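# Push chocolate bar row onto the white infeed belt

## Task

Push the line of chocolate bars off the steel table and onto the white infeed belt; the job counts as done only when each bar rests flat and sits entirely on the belt.

## Robot and tools

Robot: two arms in a physics simulation, left_arm (left hand) and right_arm (right hand), each with a five-finger hand. Base poses in the scene frame: left_arm at (-0.010, +0.326, 0) m, right_arm at (+0.027, -0.251, 0) m, both turned almost nothing about z. A camera stand sits behind the arms.

Scene frame: origin at table-top height, halfway between the nominal bases; +x points out over the table, +z up, +y toward left_arm. Arm names do not match image sides. All positions, velocities, targets and offset axes use this frame. Reported hand positions and orientations may be off by a few cm, more at long reach.

Hand point: a spot 0.05 m in front of the palm and 0.15 m from the wrist mount along the fingers. Its +z runs along straight fingers (which extend 0.06 to 0.07 m past it), +y points out of the palm (finger centre lines lie 0.06 m toward -y), +x crosses the palm away from the thumb on the right hand and toward the thumb on the left hand. A wrist bracket on the little-finger side reaches 0.10 m across and can strike things. Arms track commands loosely and often settle 1 to 3 cm (sometimes 5 cm) short, usually low; that is not proof of contact. Each step the commanded orientation is clipped to within 40 degrees of the measured one.

A row (used by every tool that moves things): 28 numbers, each in [-1, 1], always both arms. Order: left_arm dx, dy, dz, rx, ry, rz; left hand six motors; left force_limit, speed; then the same 14 for right_arm. Pose numbers are offsets, not poses: measured from that arm's Hand target at the start of the action or move, along scene-frame axes, with the turn about the Hand target position; 1.0 equals 0.6 m or 180 degrees; rx, ry, rz form one rotation vector. All six at 0 re-requests the current Hand target. Repeating an offset moves further.

Hand motors, in this order: little, ring, middle, index, thumb_bend, thumb_turn. +1 open/straight (thumb_turn +1 beside the palm), -1 closed (thumb_turn -1 opposite the fingers). Alternatively put grasp numbers a, b, c in the first three places and exactly 0 in the last three: all zero is a fully open hand; a curls index and middle and bends the thumb; b curls ring and little; c swings the thumb in front of the palm. To set a single motor to 0 individually, write 0.001. force_limit: -1 about 0 N up to +1 10 N at the fingertip (15 N for thumb motors). speed: near zero at -1, full at +0.48 and above (full travel 0.49 s); use -0.94 or lower for a gentle close. To keep a hand unchanged, resend its last executed eight numbers, not its readings. With the thumb in front, a hold spans objects 0.035 to 0.065 m thick.

execute_actions: actions is a list of actions; each action is up to 15 rows, one per 1/30 s step, the last row held to fill 15 steps; every row counts from the action's starting Hand target. cameras optional (names, ["all"] or []); images appear only if asked or actions is empty.

move: target is one row or up to 15 rows, all offsets from the same starting Hand targets; arms travel straight lines ending together, 0.5 s minimum, 10 s maximum total. speed in m/s (0.002 to 4.3, default 0.25; turning up to twice that in rad/s), one value or one per target. blend in m rounds corners (0 means stop at each). blocking=false returns after about 0.5 s while motion continues. Moves do not avoid obstacles or the other arm; faster moves overshoot and hit harder. Avoid paths near an arm's own base. Result adds a move: line, e.g. done, off_target, moving, held or fault, plus limits=paced (pose clipped) or limits=held (steps withheld).

wait: seconds 0 to 10; the scene runs with the last commands. stop: brakes a running move. zoom_image: camera (cam_head_left, cam_head_right, cam_high) and region [x0, y0, x1, y1] in pixels, at most 504 each way, from the latest image. show_instructions: shows reference pages. finished_scene: ends the scene for good (scene 1 optional).

Results: end_effector_position (m) and end_effector_quat_wxyz per arm; Hand target (the next offset base); joint positions, velocities (may read within noise) and torques (positive toward larger joint values; numbers 3 and 4 wrap at ±28 N m); hand_measured, hand_stopped_by (moving, target, force, stalled, fault) and hand_load_n, six values in motor order. Action calls also list positions at some steps. Joint ranges (rad): waist -2.880 to 2.880, shoulder 0.000 to 3.142, elbow 0.000 to 3.019, wrist pitch -1.693 to 1.571, wrist yaw -1.571 to 1.571, wrist roll -2.094 to 2.094.

Cameras: cam_head_left, cam_head_right (head bar, behind the arms) and cam_high, each 672x504, calibrated with small errors.

Avoid: knocking any bar off the table or leaving one off it; slamming or pushing hard into fixed things; arms touching or pressing each other; overloading fingers. A blocked arm keeps pushing until commanded back past its hand point. Holding loads, stretched poses or unreachable targets heat motors: MOTOR HOT appears at 85 °C, and at 100 °C the arm goes limp for 30 to 60 s (OVER-TEMPERATURE FAULT). Objects may be nudged occasionally. Thinking time lets the scene run on.

Each tool is called after "Emit:" as name([rows], argument=value, ...), one row to a line, values as JSON.

Reference images:

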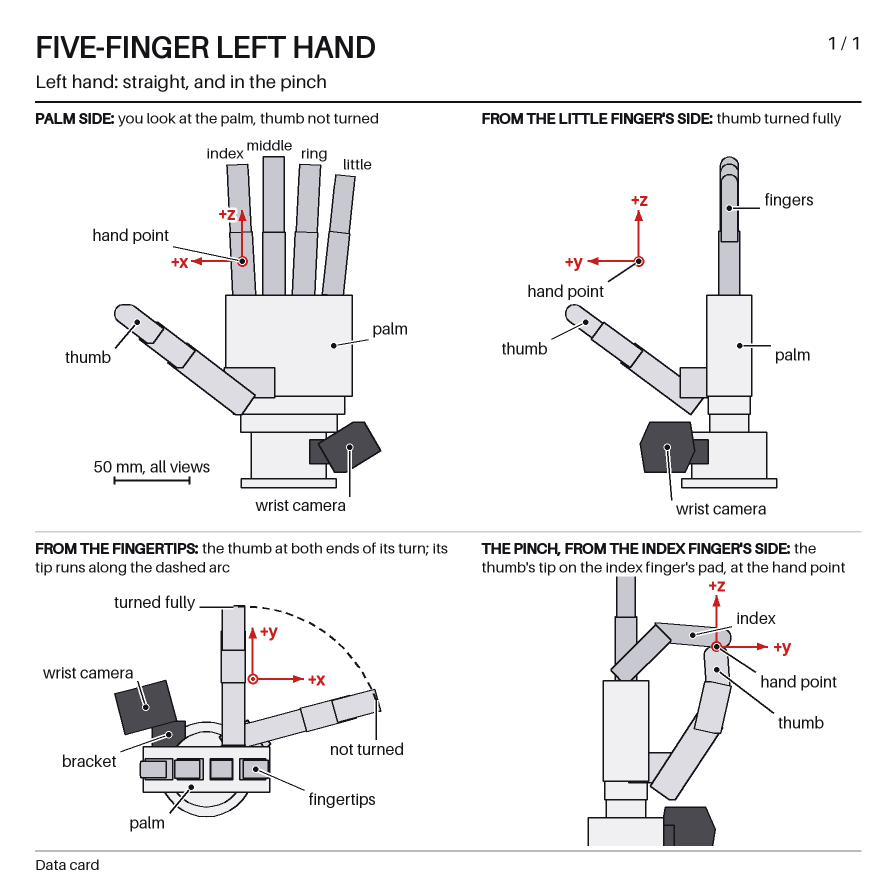

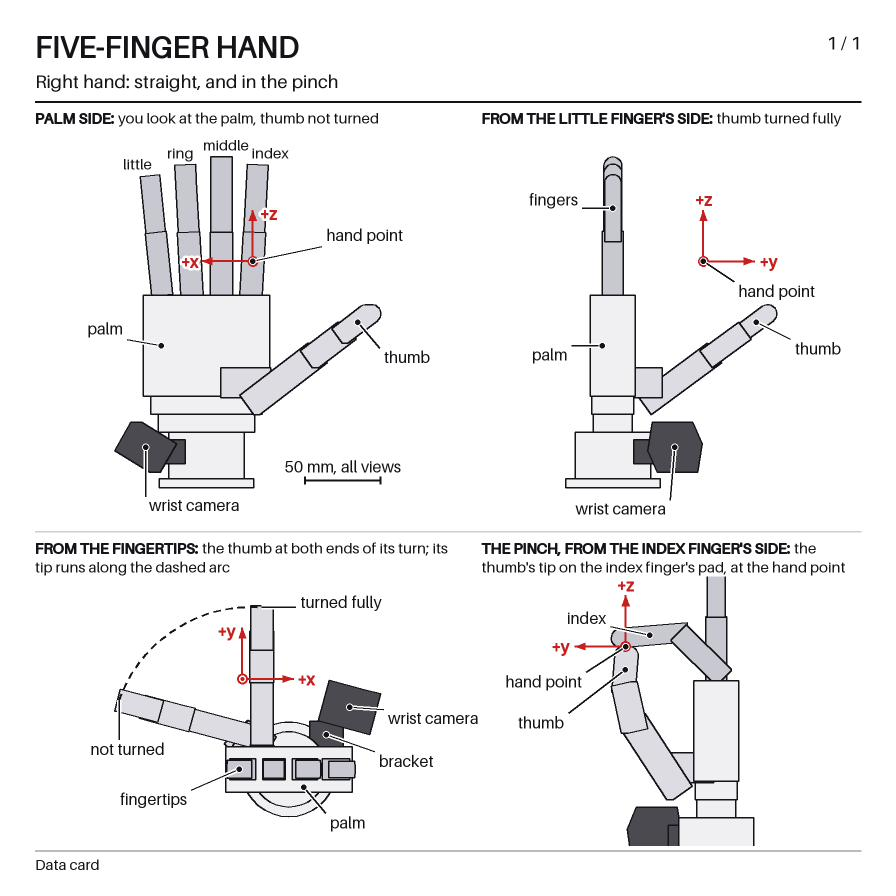

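## Session

Emit:
execute_actions(actions=[])

Scene clock: 0.00 s.
left_arm: end_effector_position=(+0.4129, +0.1111, +0.2022) hand_measured=(+1.000, +1.000, +1.000, +1.000, +1.000, +1.000) hand_load_n=(+0.0, +0.0, +0.0, +0.0, +0.0, +0.0) hand_stopped_by=(target, target, target, target, target, target) hand_force_limit=0.00 hand_speed=-0.80 end_effector_quat_wxyz=(-0.005, -0.489, +0.872, +0.030) | right_arm: end_effector_position=(+0.3460, -0.2059, +0.2735) hand_measured=(+1.000, +1.000, +1.000, +1.000, +1.000, +1.000) hand_load_n=(+0.0, +0.0, +0.0, +0.0, +0.0, +0.0) hand_stopped_by=(target, target, target, target, target, target) hand_force_limit=0.00 hand_speed=-0.80 end_effector_quat_wxyz=(+0.180, +0.892, +0.332, +0.247)
Joint positions: left_arm=[-0.443 1.79 1.743 -1.578 -0.026 0.118] | right_arm=[0.608 0.878 0.915 -1.182 0.468 -1.774]
Joint velocities: within noise
Joint torques (N m): no reading
Heat: left arm: hottest wrist yaw 32 °C; right arm: hottest shoulder 32 °C.
Hand target: left_arm +0.4187, +0.1084, +0.2075; +0.000, -0.489, +0.872, +0.022 | right_arm +0.3511, -0.2024, +0.2884; +0.176, +0.890, +0.327, +0.264

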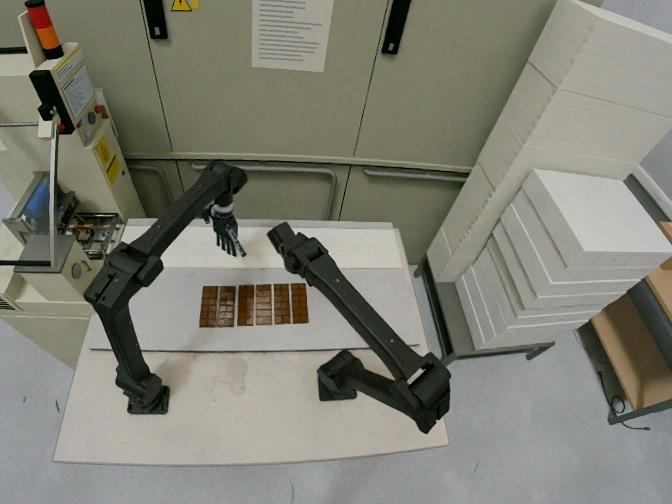

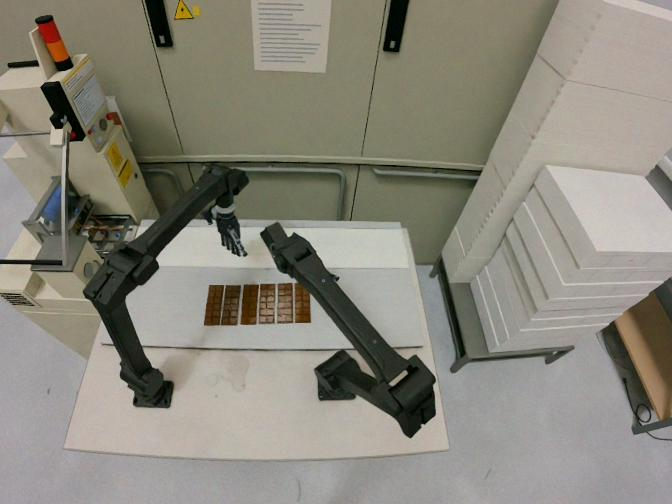

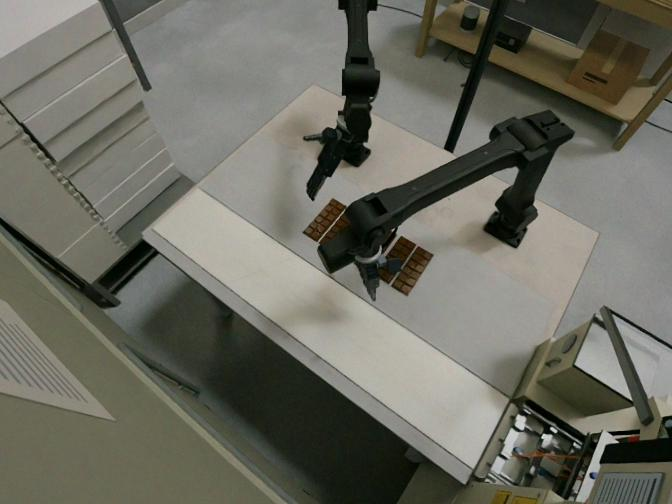

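Emit:
zoom_image(camera="cam_head_left", region=[80, 200, 430, 400])

Emit:
zoom_image(camera="cam_head_right", region=[180, 260, 330, 340])

Emit:
zoom_image(camera="cam_high", region=[130, 80, 600, 490])

Emit:
zoom_image(camera="cam_high", region=[270, 160, 470, 320])

Scaled by 1.440 from the camera's 672x504 image, which has a finer 960x720 frame.

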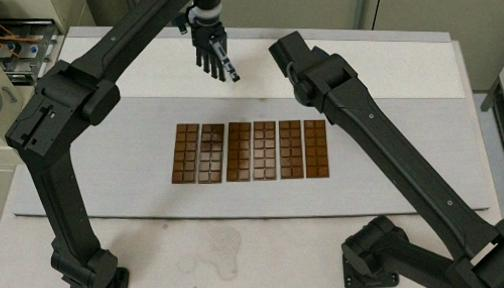

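Scaled by 3.360 from the camera's 672x504 image, which has a finer 960x720 frame.

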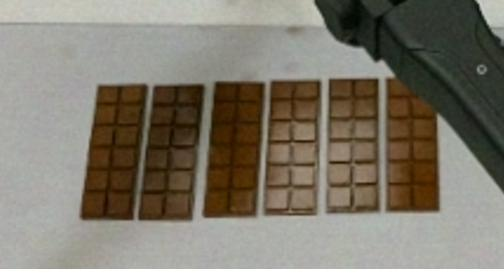

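Scaled by 1.072 from the camera's 672x504 image, which has a finer 960x720 frame.

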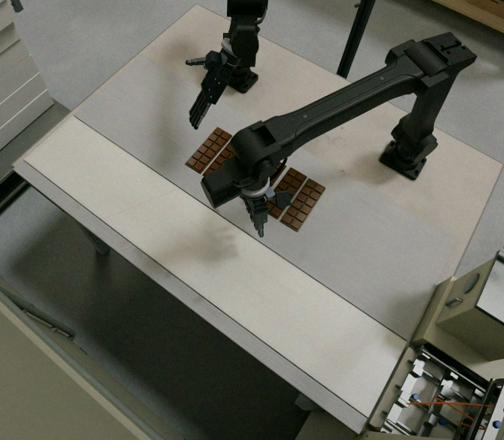

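Scaled by 2.520 from the camera's 672x504 image, which has a finer 960x720 frame.

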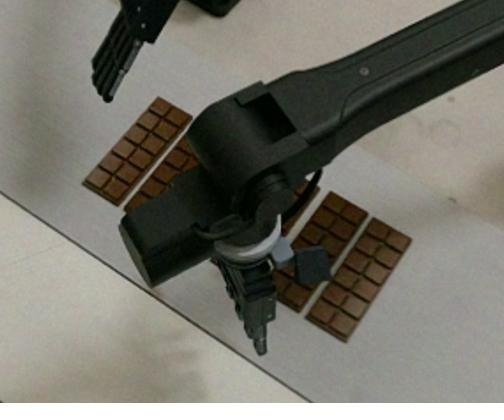

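Emit:
zoom_image(camera="cam_high", region=[140, 180, 280, 300])

Emit:
zoom_image(camera="cam_high", region=[360, 300, 500, 420])

Emit:
zoom_image(camera="cam_head_left", region=[190, 270, 270, 340])

Emit:
zoom_image(camera="cam_head_left", region=[250, 270, 330, 340])

Emit:
zoom_image(camera="cam_head_left", region=[230, 200, 330, 290])

Scaled by 3.600 from the camera's 672x504 image, which has a finer 960x720 frame.

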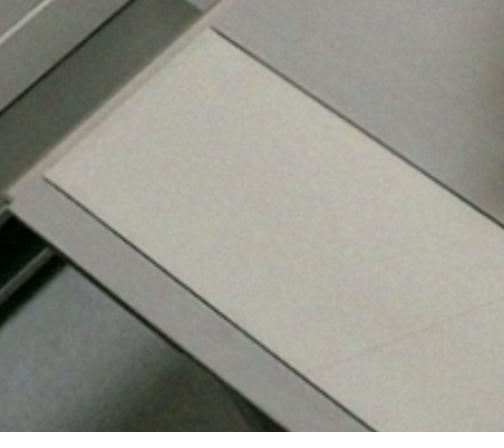

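Scaled by 3.600 from the camera's 672x504 image, which has a finer 960x720 frame.

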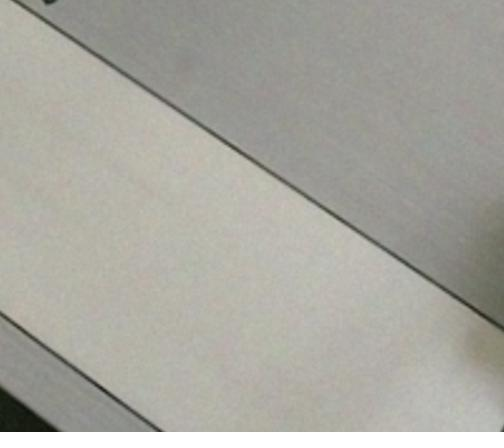

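Scaled by 6.300 from the camera's 672x504 image, which has a finer 960x720 frame.

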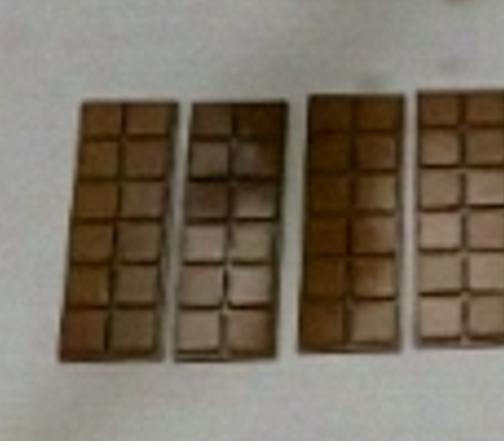

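Scaled by 6.300 from the camera's 672x504 image, which has a finer 960x720 frame.

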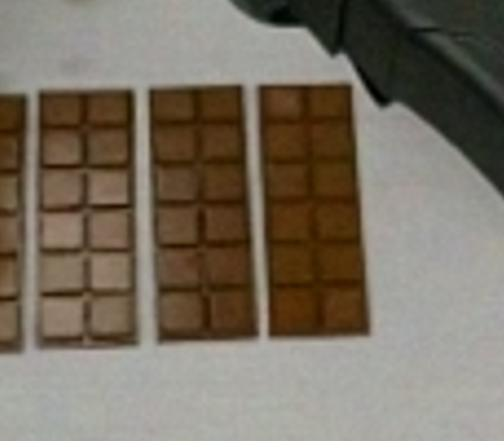

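Scaled by 5.040 from the camera's 672x504 image, which has a finer 960x720 frame.

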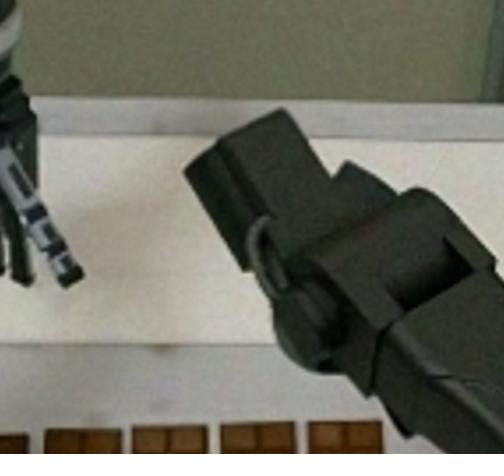

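Emit:
move(target=[-0.401,-0.014,-0.0958,-0.0707,-0.2268,0.1642,-1,-1,-1,-1,1,1,0,0,-0.2685,0.1957,-0.2307,0.4735,-0.0628,-0.566,-1,-1,-1,-1,1,1,0,0], speed=0.35, cameras=["all"])

Scene clock: 14.10 s.
left_arm: end_effector_position=(+0.1833, +0.0976, +0.1551) hand_measured=(-1.000, -1.000, -1.000, -1.000, +1.000, +1.000) hand_load_n=(+0.0, +0.0, +0.0, +0.0, -0.5, -0.5) hand_stopped_by=(target, target, target, target, target, target) hand_force_limit=0.00 hand_speed=0.00 end_effector_quat_wxyz=(-0.242, +0.664, -0.662, +0.248) | right_arm: end_effector_position=(+0.1930, -0.0828, +0.1548) hand_measured=(-1.000, -1.000, -1.000, -1.000, +1.000, +1.000) hand_load_n=(+0.0, +0.0, +0.0, +0.0, +0.0, +0.0) hand_stopped_by=(target, target, target, target, target, target) hand_force_limit=0.00 hand_speed=0.00 end_effector_quat_wxyz=(-0.250, +0.662, -0.665, +0.240)
Joint positions: left_arm=[-1.058 0.833 0.709 -1.035 -0.593 -0.921] | right_arm=[1.004 0.597 0.619 -1.154 0.575 0.88]
Joint torques (N m): left_arm=[-1.08 -3.19 8.83 0.27 -0.52 -0.06] | right_arm=[0.62 1.55 9.18 0.68 0.47 0.11]
Heat: left arm: hottest elbow 32 °C; right arm: hottest shoulder 32 °C.
Hand target: left_arm +0.1781, +0.1000, +0.1501; -0.242, +0.664, -0.664, +0.242 | right_arm +0.1901, -0.0850, +0.1499; -0.242, +0.665, -0.664, +0.242
Off the commanded pose: left_arm 0.008 m, 1 deg | right_arm 0.006 m, 1 deg.
move: done

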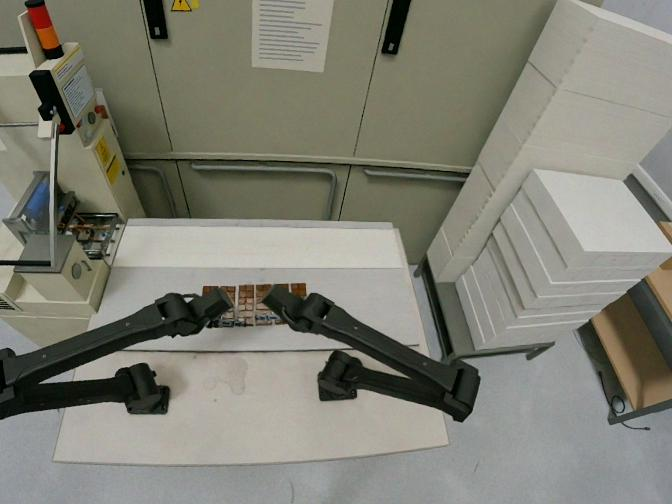

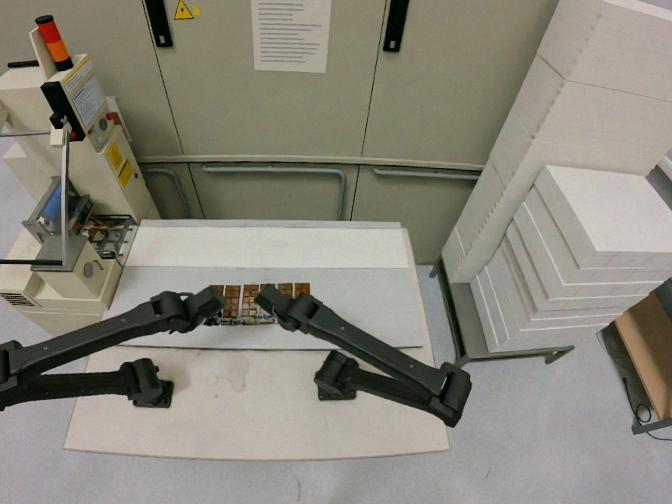

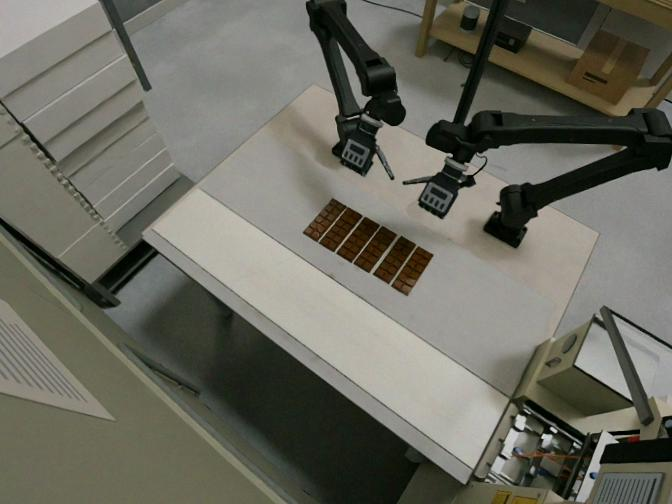

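Emit:
zoom_image(camera="cam_high", region=[290, 90, 510, 310])

Scaled by 2.291 from the camera's 672x504 image, which has a finer 960x720 frame.

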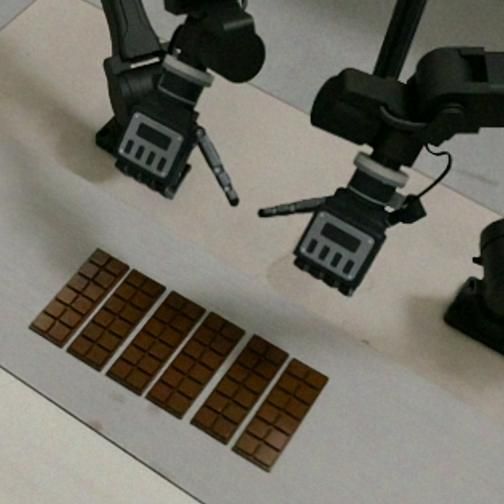

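Emit:
move(target=[0,-0.0092,-0.2333,0,0,0,-1,-1,-1,-1,1,1,0,0,0,-0.0217,-0.2333,0,0,0,-1,-1,-1,-1,1,1,0,0], speed=0.2, cameras=["all"])

Emit:
zoom_image(camera="cam_high", region=[320, 120, 480, 300])

Scene clock: 17.73 s.
left_arm: end_effector_position=(+0.1801, +0.0957, +0.0155) hand_measured=(-1.000, -1.000, -1.000, -1.000, +1.000, +1.000) hand_load_n=(+0.0, +0.0, +0.0, -0.5, +0.0, +0.0) hand_stopped_by=(target, target, target, target, target, target) hand_force_limit=0.00 hand_speed=0.00 end_effector_quat_wxyz=(-0.244, +0.664, -0.664, +0.243) | right_arm: end_effector_position=(+0.1896, -0.0963, +0.0152) hand_measured=(-1.000, -1.000, -1.000, -1.000, +1.000, +1.000) hand_load_n=(+0.0, +0.0, +0.5, +0.0, +0.0, +0.0) hand_stopped_by=(target, target, target, target, target, target) hand_force_limit=0.00 hand_speed=0.00 end_effector_quat_wxyz=(-0.246, +0.663, -0.664, +0.242)
Joint positions: left_arm=[-1.076 1.039 0.425 -0.568 -0.601 -0.942] | right_arm=[0.977 0.661 0.264 -0.728 0.564 0.851]
Joint torques (N m): left_arm=[-0.67 -3.08 7.42 1.26 -0.38 -0.01] | right_arm=[-0.79 2.08 8.31 1.89 0.19 -0.05]
Heat: left arm: hottest elbow 32 °C; right arm: hottest shoulder 32 °C.
Hand target: left_arm +0.1782, +0.0945, +0.0101; -0.242, +0.664, -0.664, +0.242 | right_arm +0.1901, -0.0979, +0.0100; -0.242, +0.665, -0.664, +0.242
Off the commanded pose: left_arm 0.006 m, 0 deg | right_arm 0.006 m, 0 deg.
move: done

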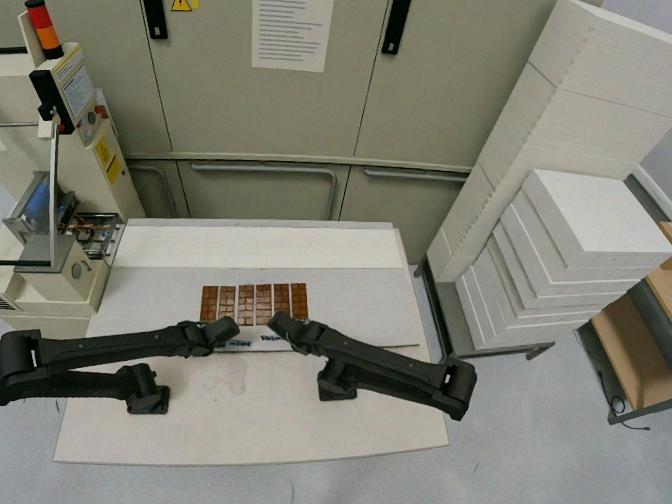

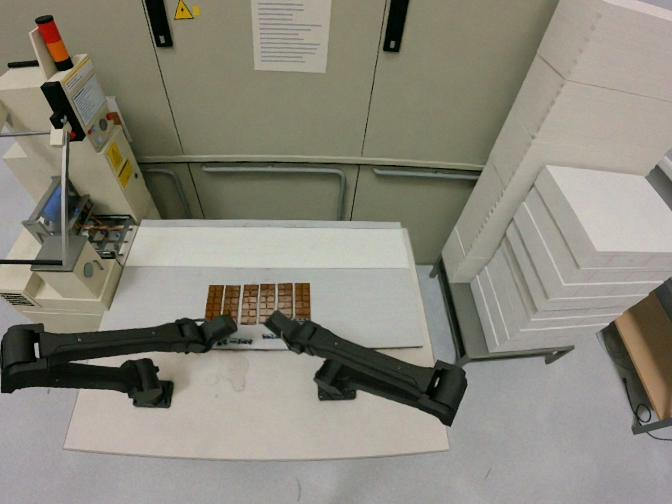

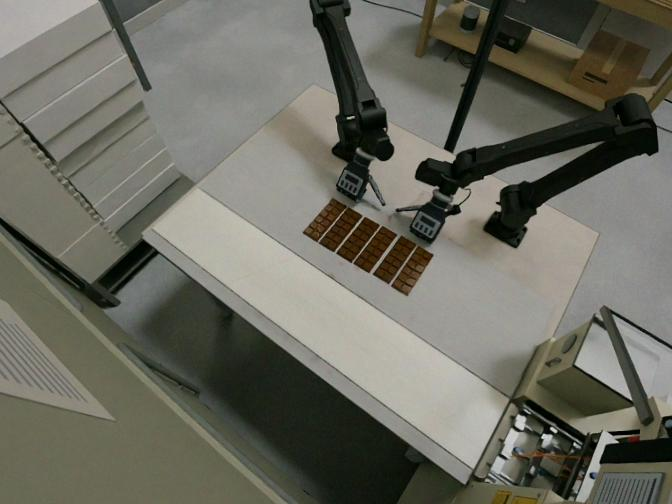

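Scaled by 2.800 from the camera's 672x504 image, which has a finer 960x720 frame.

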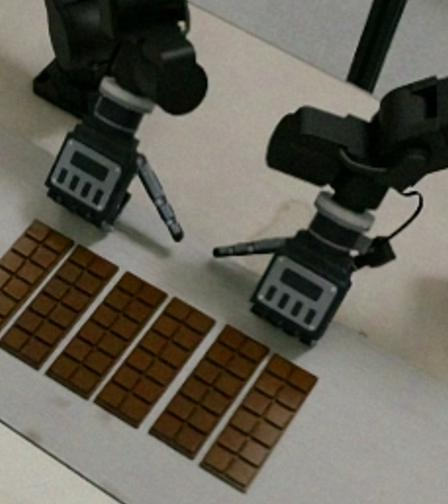

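Emit:
move(target=[0,-0.005,-0.03,0,0,0,-1,-1,-1,-1,1,1,0,0,0,0.003,-0.03,0,0,0,-1,-1,-1,-1,1,1,0,0], speed=0.05, cameras=["all"])

Emit:
zoom_image(camera="cam_high", region=[320, 160, 400, 250])

Emit:
zoom_image(camera="cam_high", region=[390, 190, 470, 280])

Scene clock: 19.37 s.
left_arm: end_effector_position=(+0.1888, +0.0840, +0.0141) hand_measured=(-1.000, -1.000, -1.000, -1.000, +1.000, +1.000) hand_load_n=(+0.0, -1.5, +0.0, -1.0, +0.0, +0.0) hand_stopped_by=(target, target, target, target, target, target) hand_force_limit=0.00 hand_speed=0.00 end_effector_quat_wxyz=(-0.244, +0.665, -0.655, +0.262) | right_arm: end_effector_position=(+0.1948, -0.0905, +0.0064) hand_measured=(-1.000, -1.000, -1.000, -1.000, +1.000, +1.000) hand_load_n=(-1.5, -1.0, +0.0, +0.0, +0.0, +0.0) hand_stopped_by=(target, target, target, target, target, target) hand_force_limit=0.00 hand_speed=0.00 end_effector_quat_wxyz=(-0.255, +0.659, -0.665, +0.243)
Joint positions: left_arm=[-1.077 1.072 0.425 -0.495 -0.613 -0.943] | right_arm=[0.977 0.705 0.244 -0.644 0.57 0.85]
Joint torques (N m): left_arm=[-0.97 -1.61 5.55 1.33 0.08 -0.07] | right_arm=[-0.21 2.61 6.91 1.92 0.09 0.03]
Heat: left arm: hottest elbow 32 °C; right arm: hottest shoulder 32 °C.
Hand target: left_arm +0.1781, +0.0915, -0.0079; -0.242, +0.664, -0.664, +0.242 | right_arm +0.1901, -0.0962, -0.0080; -0.242, +0.665, -0.664, +0.242
Off the commanded pose: left_arm 0.026 m, 2 deg | right_arm 0.016 m, 2 deg.
move: off_target (left_arm, right_arm)

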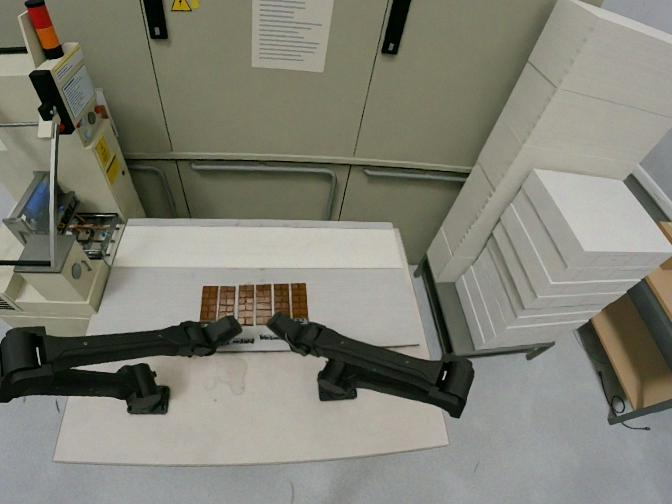

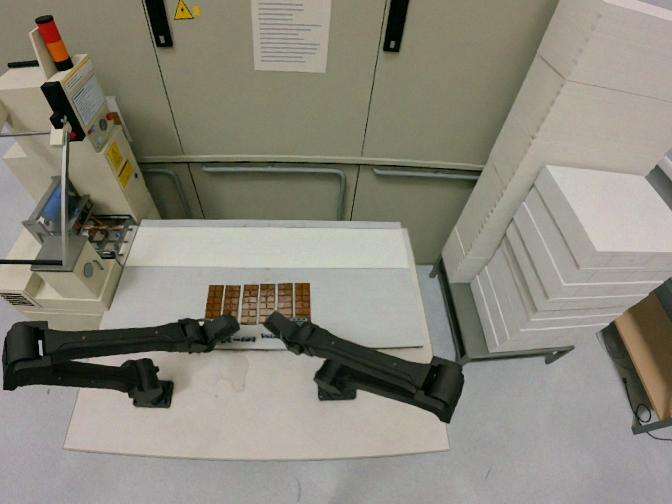

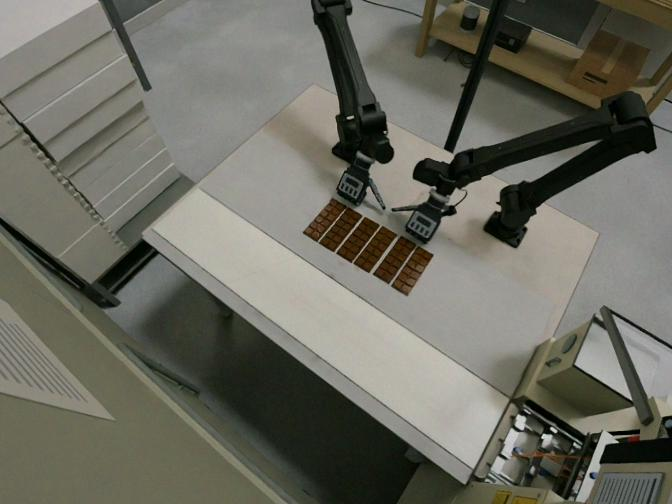

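Scaled by 5.600 from the camera's 672x504 image, which has a finer 960x720 frame.

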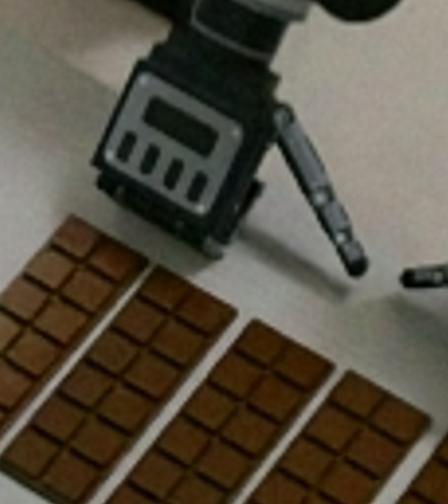

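Scaled by 5.600 from the camera's 672x504 image, which has a finer 960x720 frame.

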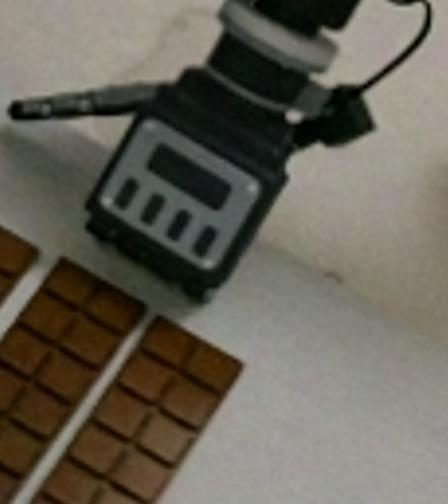

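Emit:
move([
  [0,0.003,0.0567,0,0,0,-1,-1,-1,-1,1,1,0,0,0,0.0077,0.0433,0,0,0,-1,-1,-1,-1,1,1,0,0],
  [0,0.003,0.0232,0,0,0,-1,-1,-1,-1,1,1,0,0,0,0.0077,0.01,0,0,0,-1,-1,-1,-1,1,1,0,0],
], speed=0.1, cameras=["cam_high"])

Emit:
zoom_image(camera="cam_high", region=[320, 160, 400, 250])

Emit:
zoom_image(camera="cam_high", region=[390, 190, 470, 280])

Scene clock: 26.07 s.
left_arm: end_effector_position=(+0.1819, +0.0925, +0.0150) hand_measured=(-1.000, -1.000, -1.000, -1.000, +1.000, +1.000) hand_load_n=(+0.0, +0.5, +0.0, -1.0, +0.0, +0.0) hand_stopped_by=(target, target, target, target, target, target) hand_force_limit=0.00 hand_speed=0.00 end_effector_quat_wxyz=(-0.244, +0.665, -0.662, +0.247) | right_arm: end_effector_position=(+0.1936, -0.0920, +0.0060) hand_measured=(-1.000, -1.000, -1.000, -1.000, +1.000, +1.000) hand_load_n=(+0.0, -2.0, +0.0, +0.0, +0.0, +0.0) hand_stopped_by=(target, target, target, target, target, target) hand_force_limit=0.00 hand_speed=0.00 end_effector_quat_wxyz=(-0.248, +0.659, -0.666, +0.245)
Joint positions: left_arm=[-1.077 1.048 0.425 -0.55 -0.604 -0.944] | right_arm=[0.983 0.715 0.25 -0.661 0.577 0.864]
Joint torques (N m): left_arm=[-0.73 -2.9 7.09 1.28 -0.29 -0.02] | right_arm=[0.56 2.61 7.98 1.92 0.08 0.06]
Heat: left arm: hottest elbow 32 °C; right arm: hottest shoulder 32 °C.
Hand target: left_arm +0.1781, +0.0933, +0.0060; -0.242, +0.664, -0.664, +0.242 | right_arm +0.1901, -0.0915, -0.0020; -0.242, +0.665, -0.664, +0.242
Off the commanded pose: left_arm 0.010 m, 1 deg | right_arm 0.009 m, 1 deg.
move: done
Images, in order (width x height): cam_high 672x504.

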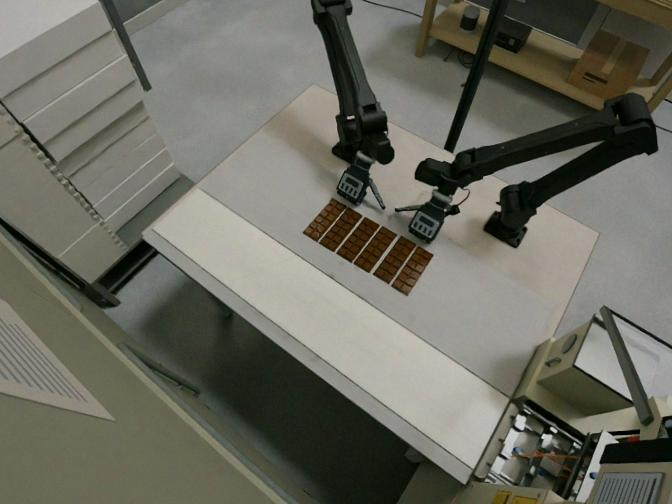

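Scaled by 5.600 from the camera's 672x504 image, which has a finer 960x720 frame.

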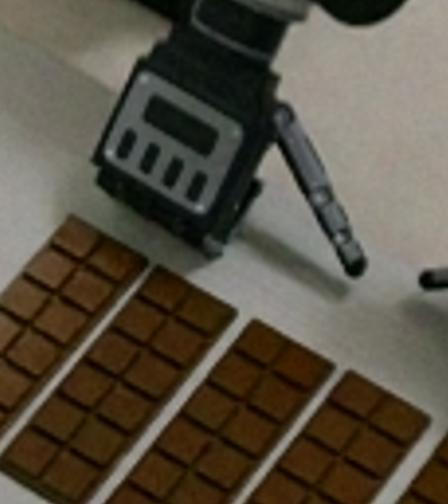

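Scaled by 5.600 from the camera's 672x504 image, which has a finer 960x720 frame.

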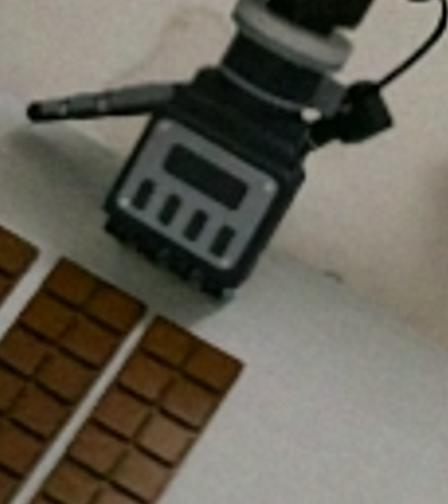

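Emit:
move(target=[0.18,0.005,-0.004,0,0,0,-1,-1,-1,-1,1,1,0,0,0.18,0.005,-0.004,0,0,0,-1,-1,-1,-1,1,1,0,0], speed=0.08, cameras=["all"])

Emit:
zoom_image(camera="cam_high", region=[290, 180, 450, 320])

Scene clock: 28.63 s.
left_arm: end_effector_position=(+0.2811, +0.0928, +0.0156) hand_measured=(-1.000, -1.000, -1.000, -1.000, +1.000, +1.000) hand_load_n=(+0.0, -2.5, +0.0, -1.0, +0.0, +0.0) hand_stopped_by=(target, target, target, target, target, target) hand_force_limit=0.00 hand_speed=0.00 end_effector_quat_wxyz=(-0.242, +0.663, -0.659, +0.258) | right_arm: end_effector_position=(+0.2974, -0.0867, +0.0054) hand_measured=(-1.000, -1.000, -1.000, -1.000, +1.000, +1.000) hand_load_n=(-0.5, -3.5, +0.0, -0.5, +0.0, -0.5) hand_stopped_by=(target, target, target, target, target, target) hand_force_limit=0.00 hand_speed=0.00 end_effector_quat_wxyz=(-0.257, +0.660, -0.661, +0.248)
Joint positions: left_arm=[-0.772 1.219 0.515 -0.283 -0.458 -0.625] | right_arm=[0.613 1.038 0.352 -0.247 0.386 0.49]
Joint torques (N m): left_arm=[1.14 -3.02 8.7 1.29 0.11 0.23] | right_arm=[-1.2 1.38 8.8 1.68 -0.26 0]
Heat: left arm: hottest elbow 32 °C; right arm: hottest shoulder 32 °C.
Hand target: left_arm +0.2861, +0.0963, +0.0036; -0.242, +0.664, -0.664, +0.242 | right_arm +0.2981, -0.0884, -0.0044; -0.242, +0.665, -0.664, +0.242
Off the commanded pose: left_arm 0.013 m, 2 deg | right_arm 0.010 m, 2 deg.
move: off_target (left_arm)

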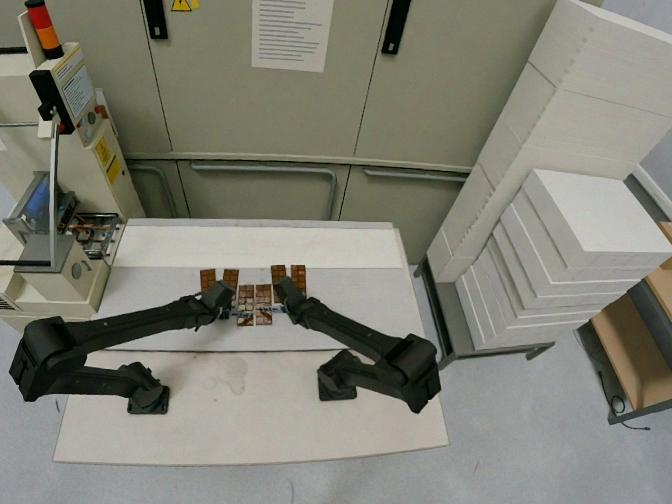

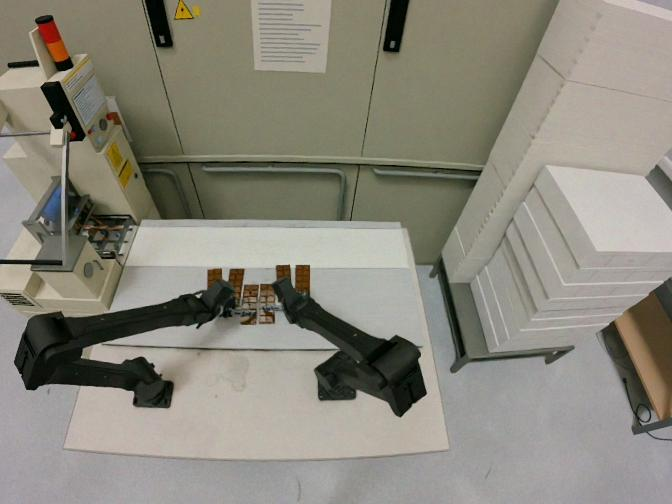

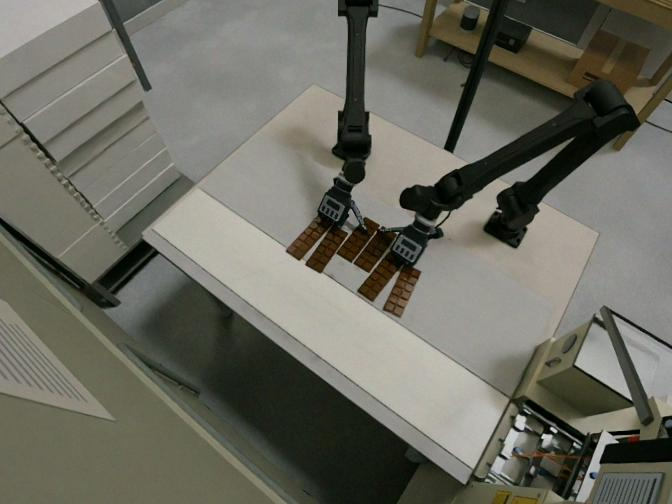

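Scaled by 3.150 from the camera's 672x504 image, which has a finer 960x720 frame.

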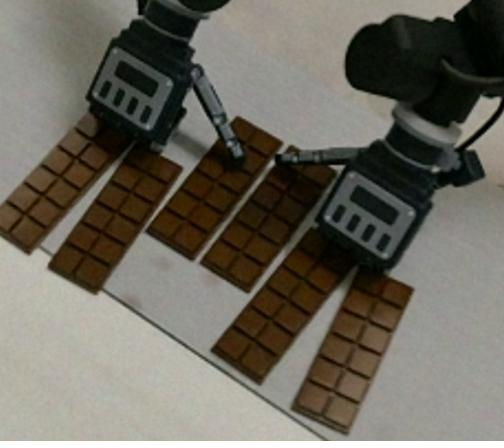

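Emit:
move([
  [-0.05,0,0.0333,0,0,0,-1,-1,-1,-1,1,1,0,0,-0.05,0,0.0333,0,0,0,-1,-1,-1,-1,1,1,0,0],
  [-0.05,0.0512,0.0333,0,0,0,-1,-1,-1,-1,1,1,0,0,-0.05,-0.0583,0.0333,0,0,0,-1,-1,-1,-1,1,1,0,0],
  [-0.05,0.0512,0,0,0,0,-1,-1,-1,-1,1,1,0,0,-0.05,-0.0583,0,0,0,0,-1,-1,-1,-1,1,1,0,0],
], speed=0.15, blend=[0.01,0.005,0], cameras=["cam_high"])

Emit:
zoom_image(camera="cam_high", region=[290, 180, 450, 320])

Scene clock: 32.73 s.
left_arm: end_effector_position=(+0.2592, +0.1187, +0.0164) hand_measured=(-1.000, -1.000, -1.000, -1.000, +1.000, +1.000) hand_load_n=(+0.0, -0.5, +0.0, -0.5, +0.0, +0.0) hand_stopped_by=(target, target, target, target, target, target) hand_force_limit=0.00 hand_speed=0.00 end_effector_quat_wxyz=(-0.242, +0.665, -0.659, +0.255) | right_arm: end_effector_position=(+0.2743, -0.1167, +0.0071) hand_measured=(-1.000, -1.000, -1.000, -1.000, +1.000, +1.000) hand_load_n=(+0.0, -1.5, +0.0, +0.0, +0.0, +0.0) hand_stopped_by=(target, target, target, target, target, target) hand_force_limit=0.00 hand_speed=0.00 end_effector_quat_wxyz=(-0.253, +0.661, -0.663, +0.244)
Joint positions: left_arm=[-0.757 1.109 0.442 -0.323 -0.449 -0.616] | right_arm=[0.55 0.881 0.286 -0.332 0.344 0.441]
Joint torques (N m): left_arm=[0.91 -3.66 6.64 1.54 -0.05 0.24] | right_arm=[-0.97 0.03 6.72 1.92 -0.02 -0.03]
Heat: left arm: hottest elbow 32 °C; right arm: hottest shoulder 32 °C.
Hand target: left_arm +0.2561, +0.1270, +0.0036; -0.242, +0.664, -0.664, +0.242 | right_arm +0.2681, -0.1235, -0.0044; -0.242, +0.665, -0.664, +0.242
Off the commanded pose: left_arm 0.016 m, 2 deg | right_arm 0.015 m, 1 deg.
move: off_target (left_arm, right_arm)
Images, in order (width x height): cam_high 672x504.

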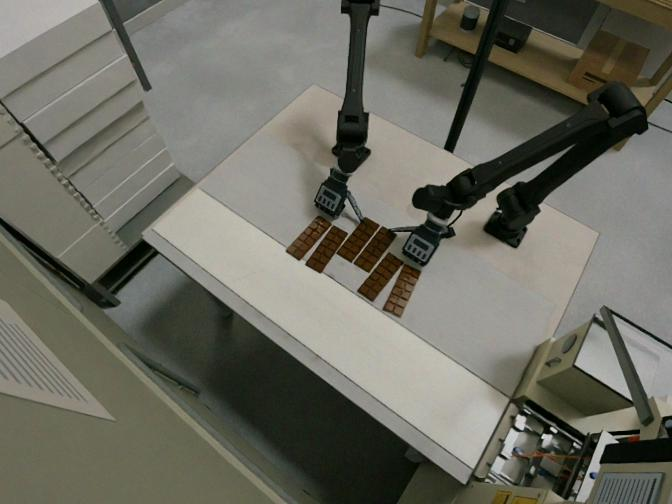

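Scaled by 3.150 from the camera's 672x504 image, which has a finer 960x720 frame.

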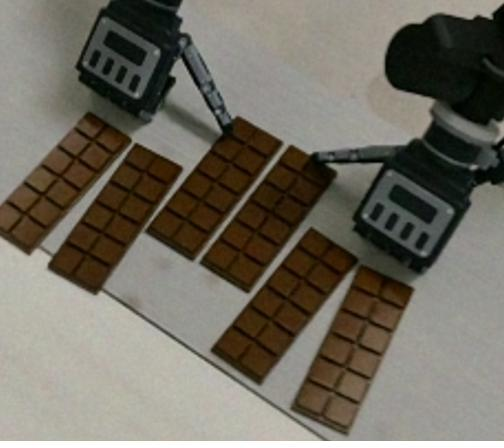

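Emit:
move(target=[0.3433,0.0017,0,0,0,0,-1,-1,-1,-1,1,1,0,0,0.3165,0.0042,0,0,0,0,-1,-1,-1,-1,1,1,0,0], speed=0.1, cameras=["all"])

Emit:
zoom_image(camera="cam_high", region=[260, 180, 440, 370])

Scene clock: 36.00 s.
left_arm: end_effector_position=(+0.4544, +0.1238, +0.0203) hand_measured=(-1.000, -1.000, -1.000, -1.000, +1.000, +1.000) hand_load_n=(+0.0, -2.0, +0.0, +0.0, +0.0, +0.0) hand_stopped_by=(target, target, target, target, target, target) hand_force_limit=0.00 hand_speed=0.00 end_effector_quat_wxyz=(-0.246, +0.663, -0.659, +0.257) | right_arm: end_effector_position=(+0.4502, -0.1186, +0.0075) hand_measured=(-1.000, -1.000, -1.000, -1.000, +1.000, +1.000) hand_load_n=(+0.0, -2.0, +0.0, -1.5, +0.0, +0.0) hand_stopped_by=(target, target, target, target, target, target) hand_force_limit=0.00 hand_speed=0.00 end_effector_quat_wxyz=(-0.253, +0.660, -0.663, +0.247)
Joint positions: left_arm=[-0.428 1.543 0.833 -0.173 -0.26 -0.328] | right_arm=[0.284 1.421 0.651 -0.097 0.181 0.225]
Joint torques (N m): left_arm=[1.03 -8 9.76 1.16 0.13 0.25] | right_arm=[-0.97 -3.19 9.69 1.73 -0.11 -0.07]
Heat: left arm: hottest elbow 32 °C; right arm: hottest shoulder 32 °C.
Hand target: left_arm +0.4622, +0.1280, +0.0037; -0.242, +0.664, -0.664, +0.242 | right_arm +0.4581, -0.1210, -0.0043; -0.242, +0.665, -0.664, +0.242
Off the commanded pose: left_arm 0.019 m, 2 deg | right_arm 0.014 m, 1 deg.
move: off_target (left_arm, right_arm)

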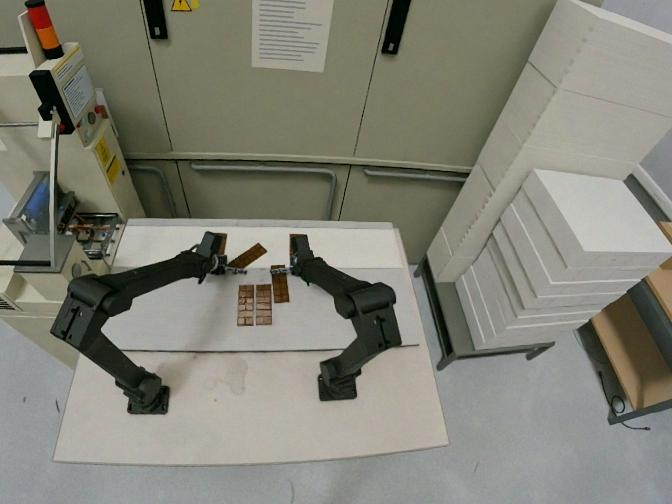

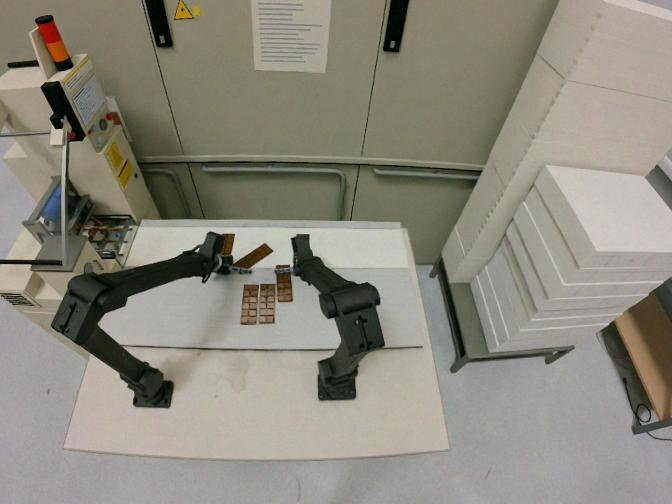

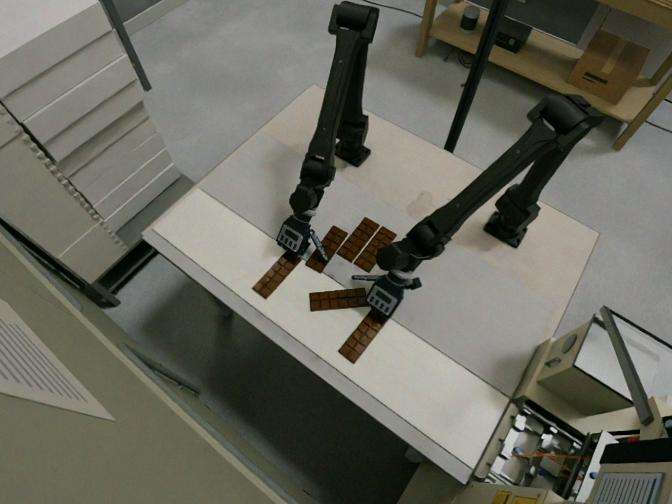

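Scaled by 2.653 from the camera's 672x504 image, which has a finer 960x720 frame.

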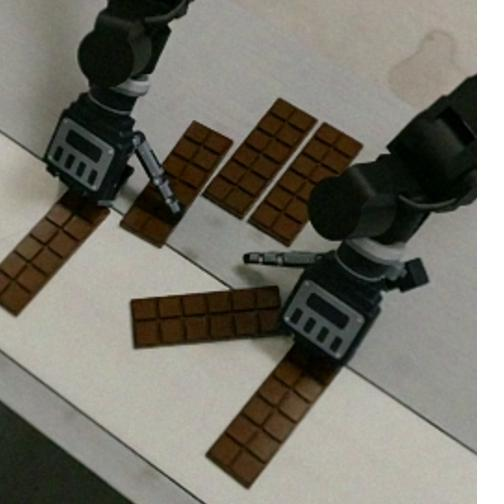

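Emit:
move([
  [-0.0333,0,0.025,0,0,0,-1,-1,-1,-1,1,1,0,0,0,0,0,0,0,0,-1,-1,-1,-1,1,1,0,0],
  [-0.0333,0.015,0.01,0,0,0,-1,-1,-1,-1,1,1,0,0,0,0,0,0,0,0,-1,-1,-1,-1,1,1,0,0],
  [0.03,0.015,0.01,0,0,0,-1,-1,-1,-1,1,1,0,0,0.0367,0,0,0,0,0,-1,-1,-1,-1,1,1,0,0],
], speed=0.08, blend=[0.004,0.004,0], cameras=["cam_high"])

Emit:
zoom_image(camera="cam_high", region=[230, 200, 430, 390])

Scene clock: 38.63 s.
left_arm: end_effector_position=(+0.4722, +0.1336, +0.0207) hand_measured=(-1.000, -1.000, -1.000, -1.000, +1.000, +1.000) hand_load_n=(-0.5, -1.0, +0.0, +0.0, +0.0, +0.0) hand_stopped_by=(target, target, target, target, target, target) hand_force_limit=0.00 hand_speed=0.00 end_effector_quat_wxyz=(-0.245, +0.664, -0.659, +0.255) | right_arm: end_effector_position=(+0.4727, -0.1183, +0.0070) hand_measured=(-1.000, -1.000, -1.000, -1.000, +1.000, +1.000) hand_load_n=(+0.0, -1.0, -0.5, -0.5, +0.0, +0.0) hand_stopped_by=(target, target, target, target, target, target) hand_force_limit=0.00 hand_speed=0.00 end_effector_quat_wxyz=(-0.253, +0.660, -0.663, +0.247)
Joint positions: left_arm=[-0.391 1.573 0.872 -0.18 -0.237 -0.301] | right_arm=[0.268 1.476 0.708 -0.096 0.172 0.213]
Joint torques (N m): left_arm=[0.73 -9.29 10.14 0.77 0.09 0.23] | right_arm=[-0.85 -4.25 9.74 1.52 -0.1 -0.07]
Heat: left arm: hottest elbow 32 °C; right arm: hottest shoulder 32 °C.
Hand target: left_arm +0.4800, +0.1370, +0.0096; -0.242, +0.664, -0.664, +0.242 | right_arm +0.4800, -0.1209, -0.0044; -0.242, +0.665, -0.664, +0.242
Off the commanded pose: left_arm 0.014 m, 2 deg | right_arm 0.014 m, 1 deg.
move: off_target (left_arm, right_arm)
Images, in order (width x height): cam_high 672x504.

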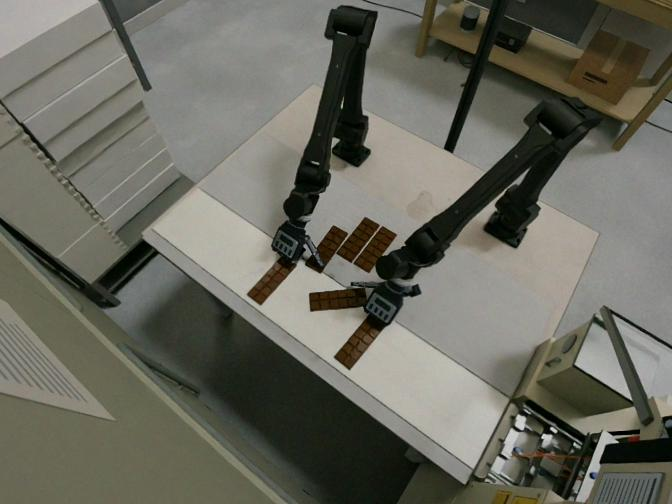

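Scaled by 2.520 from the camera's 672x504 image, which has a finer 960x720 frame.

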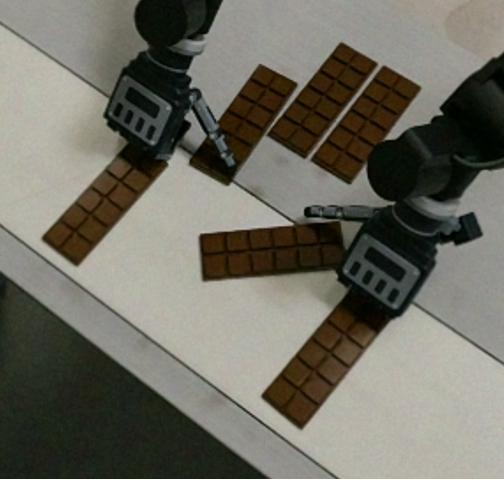

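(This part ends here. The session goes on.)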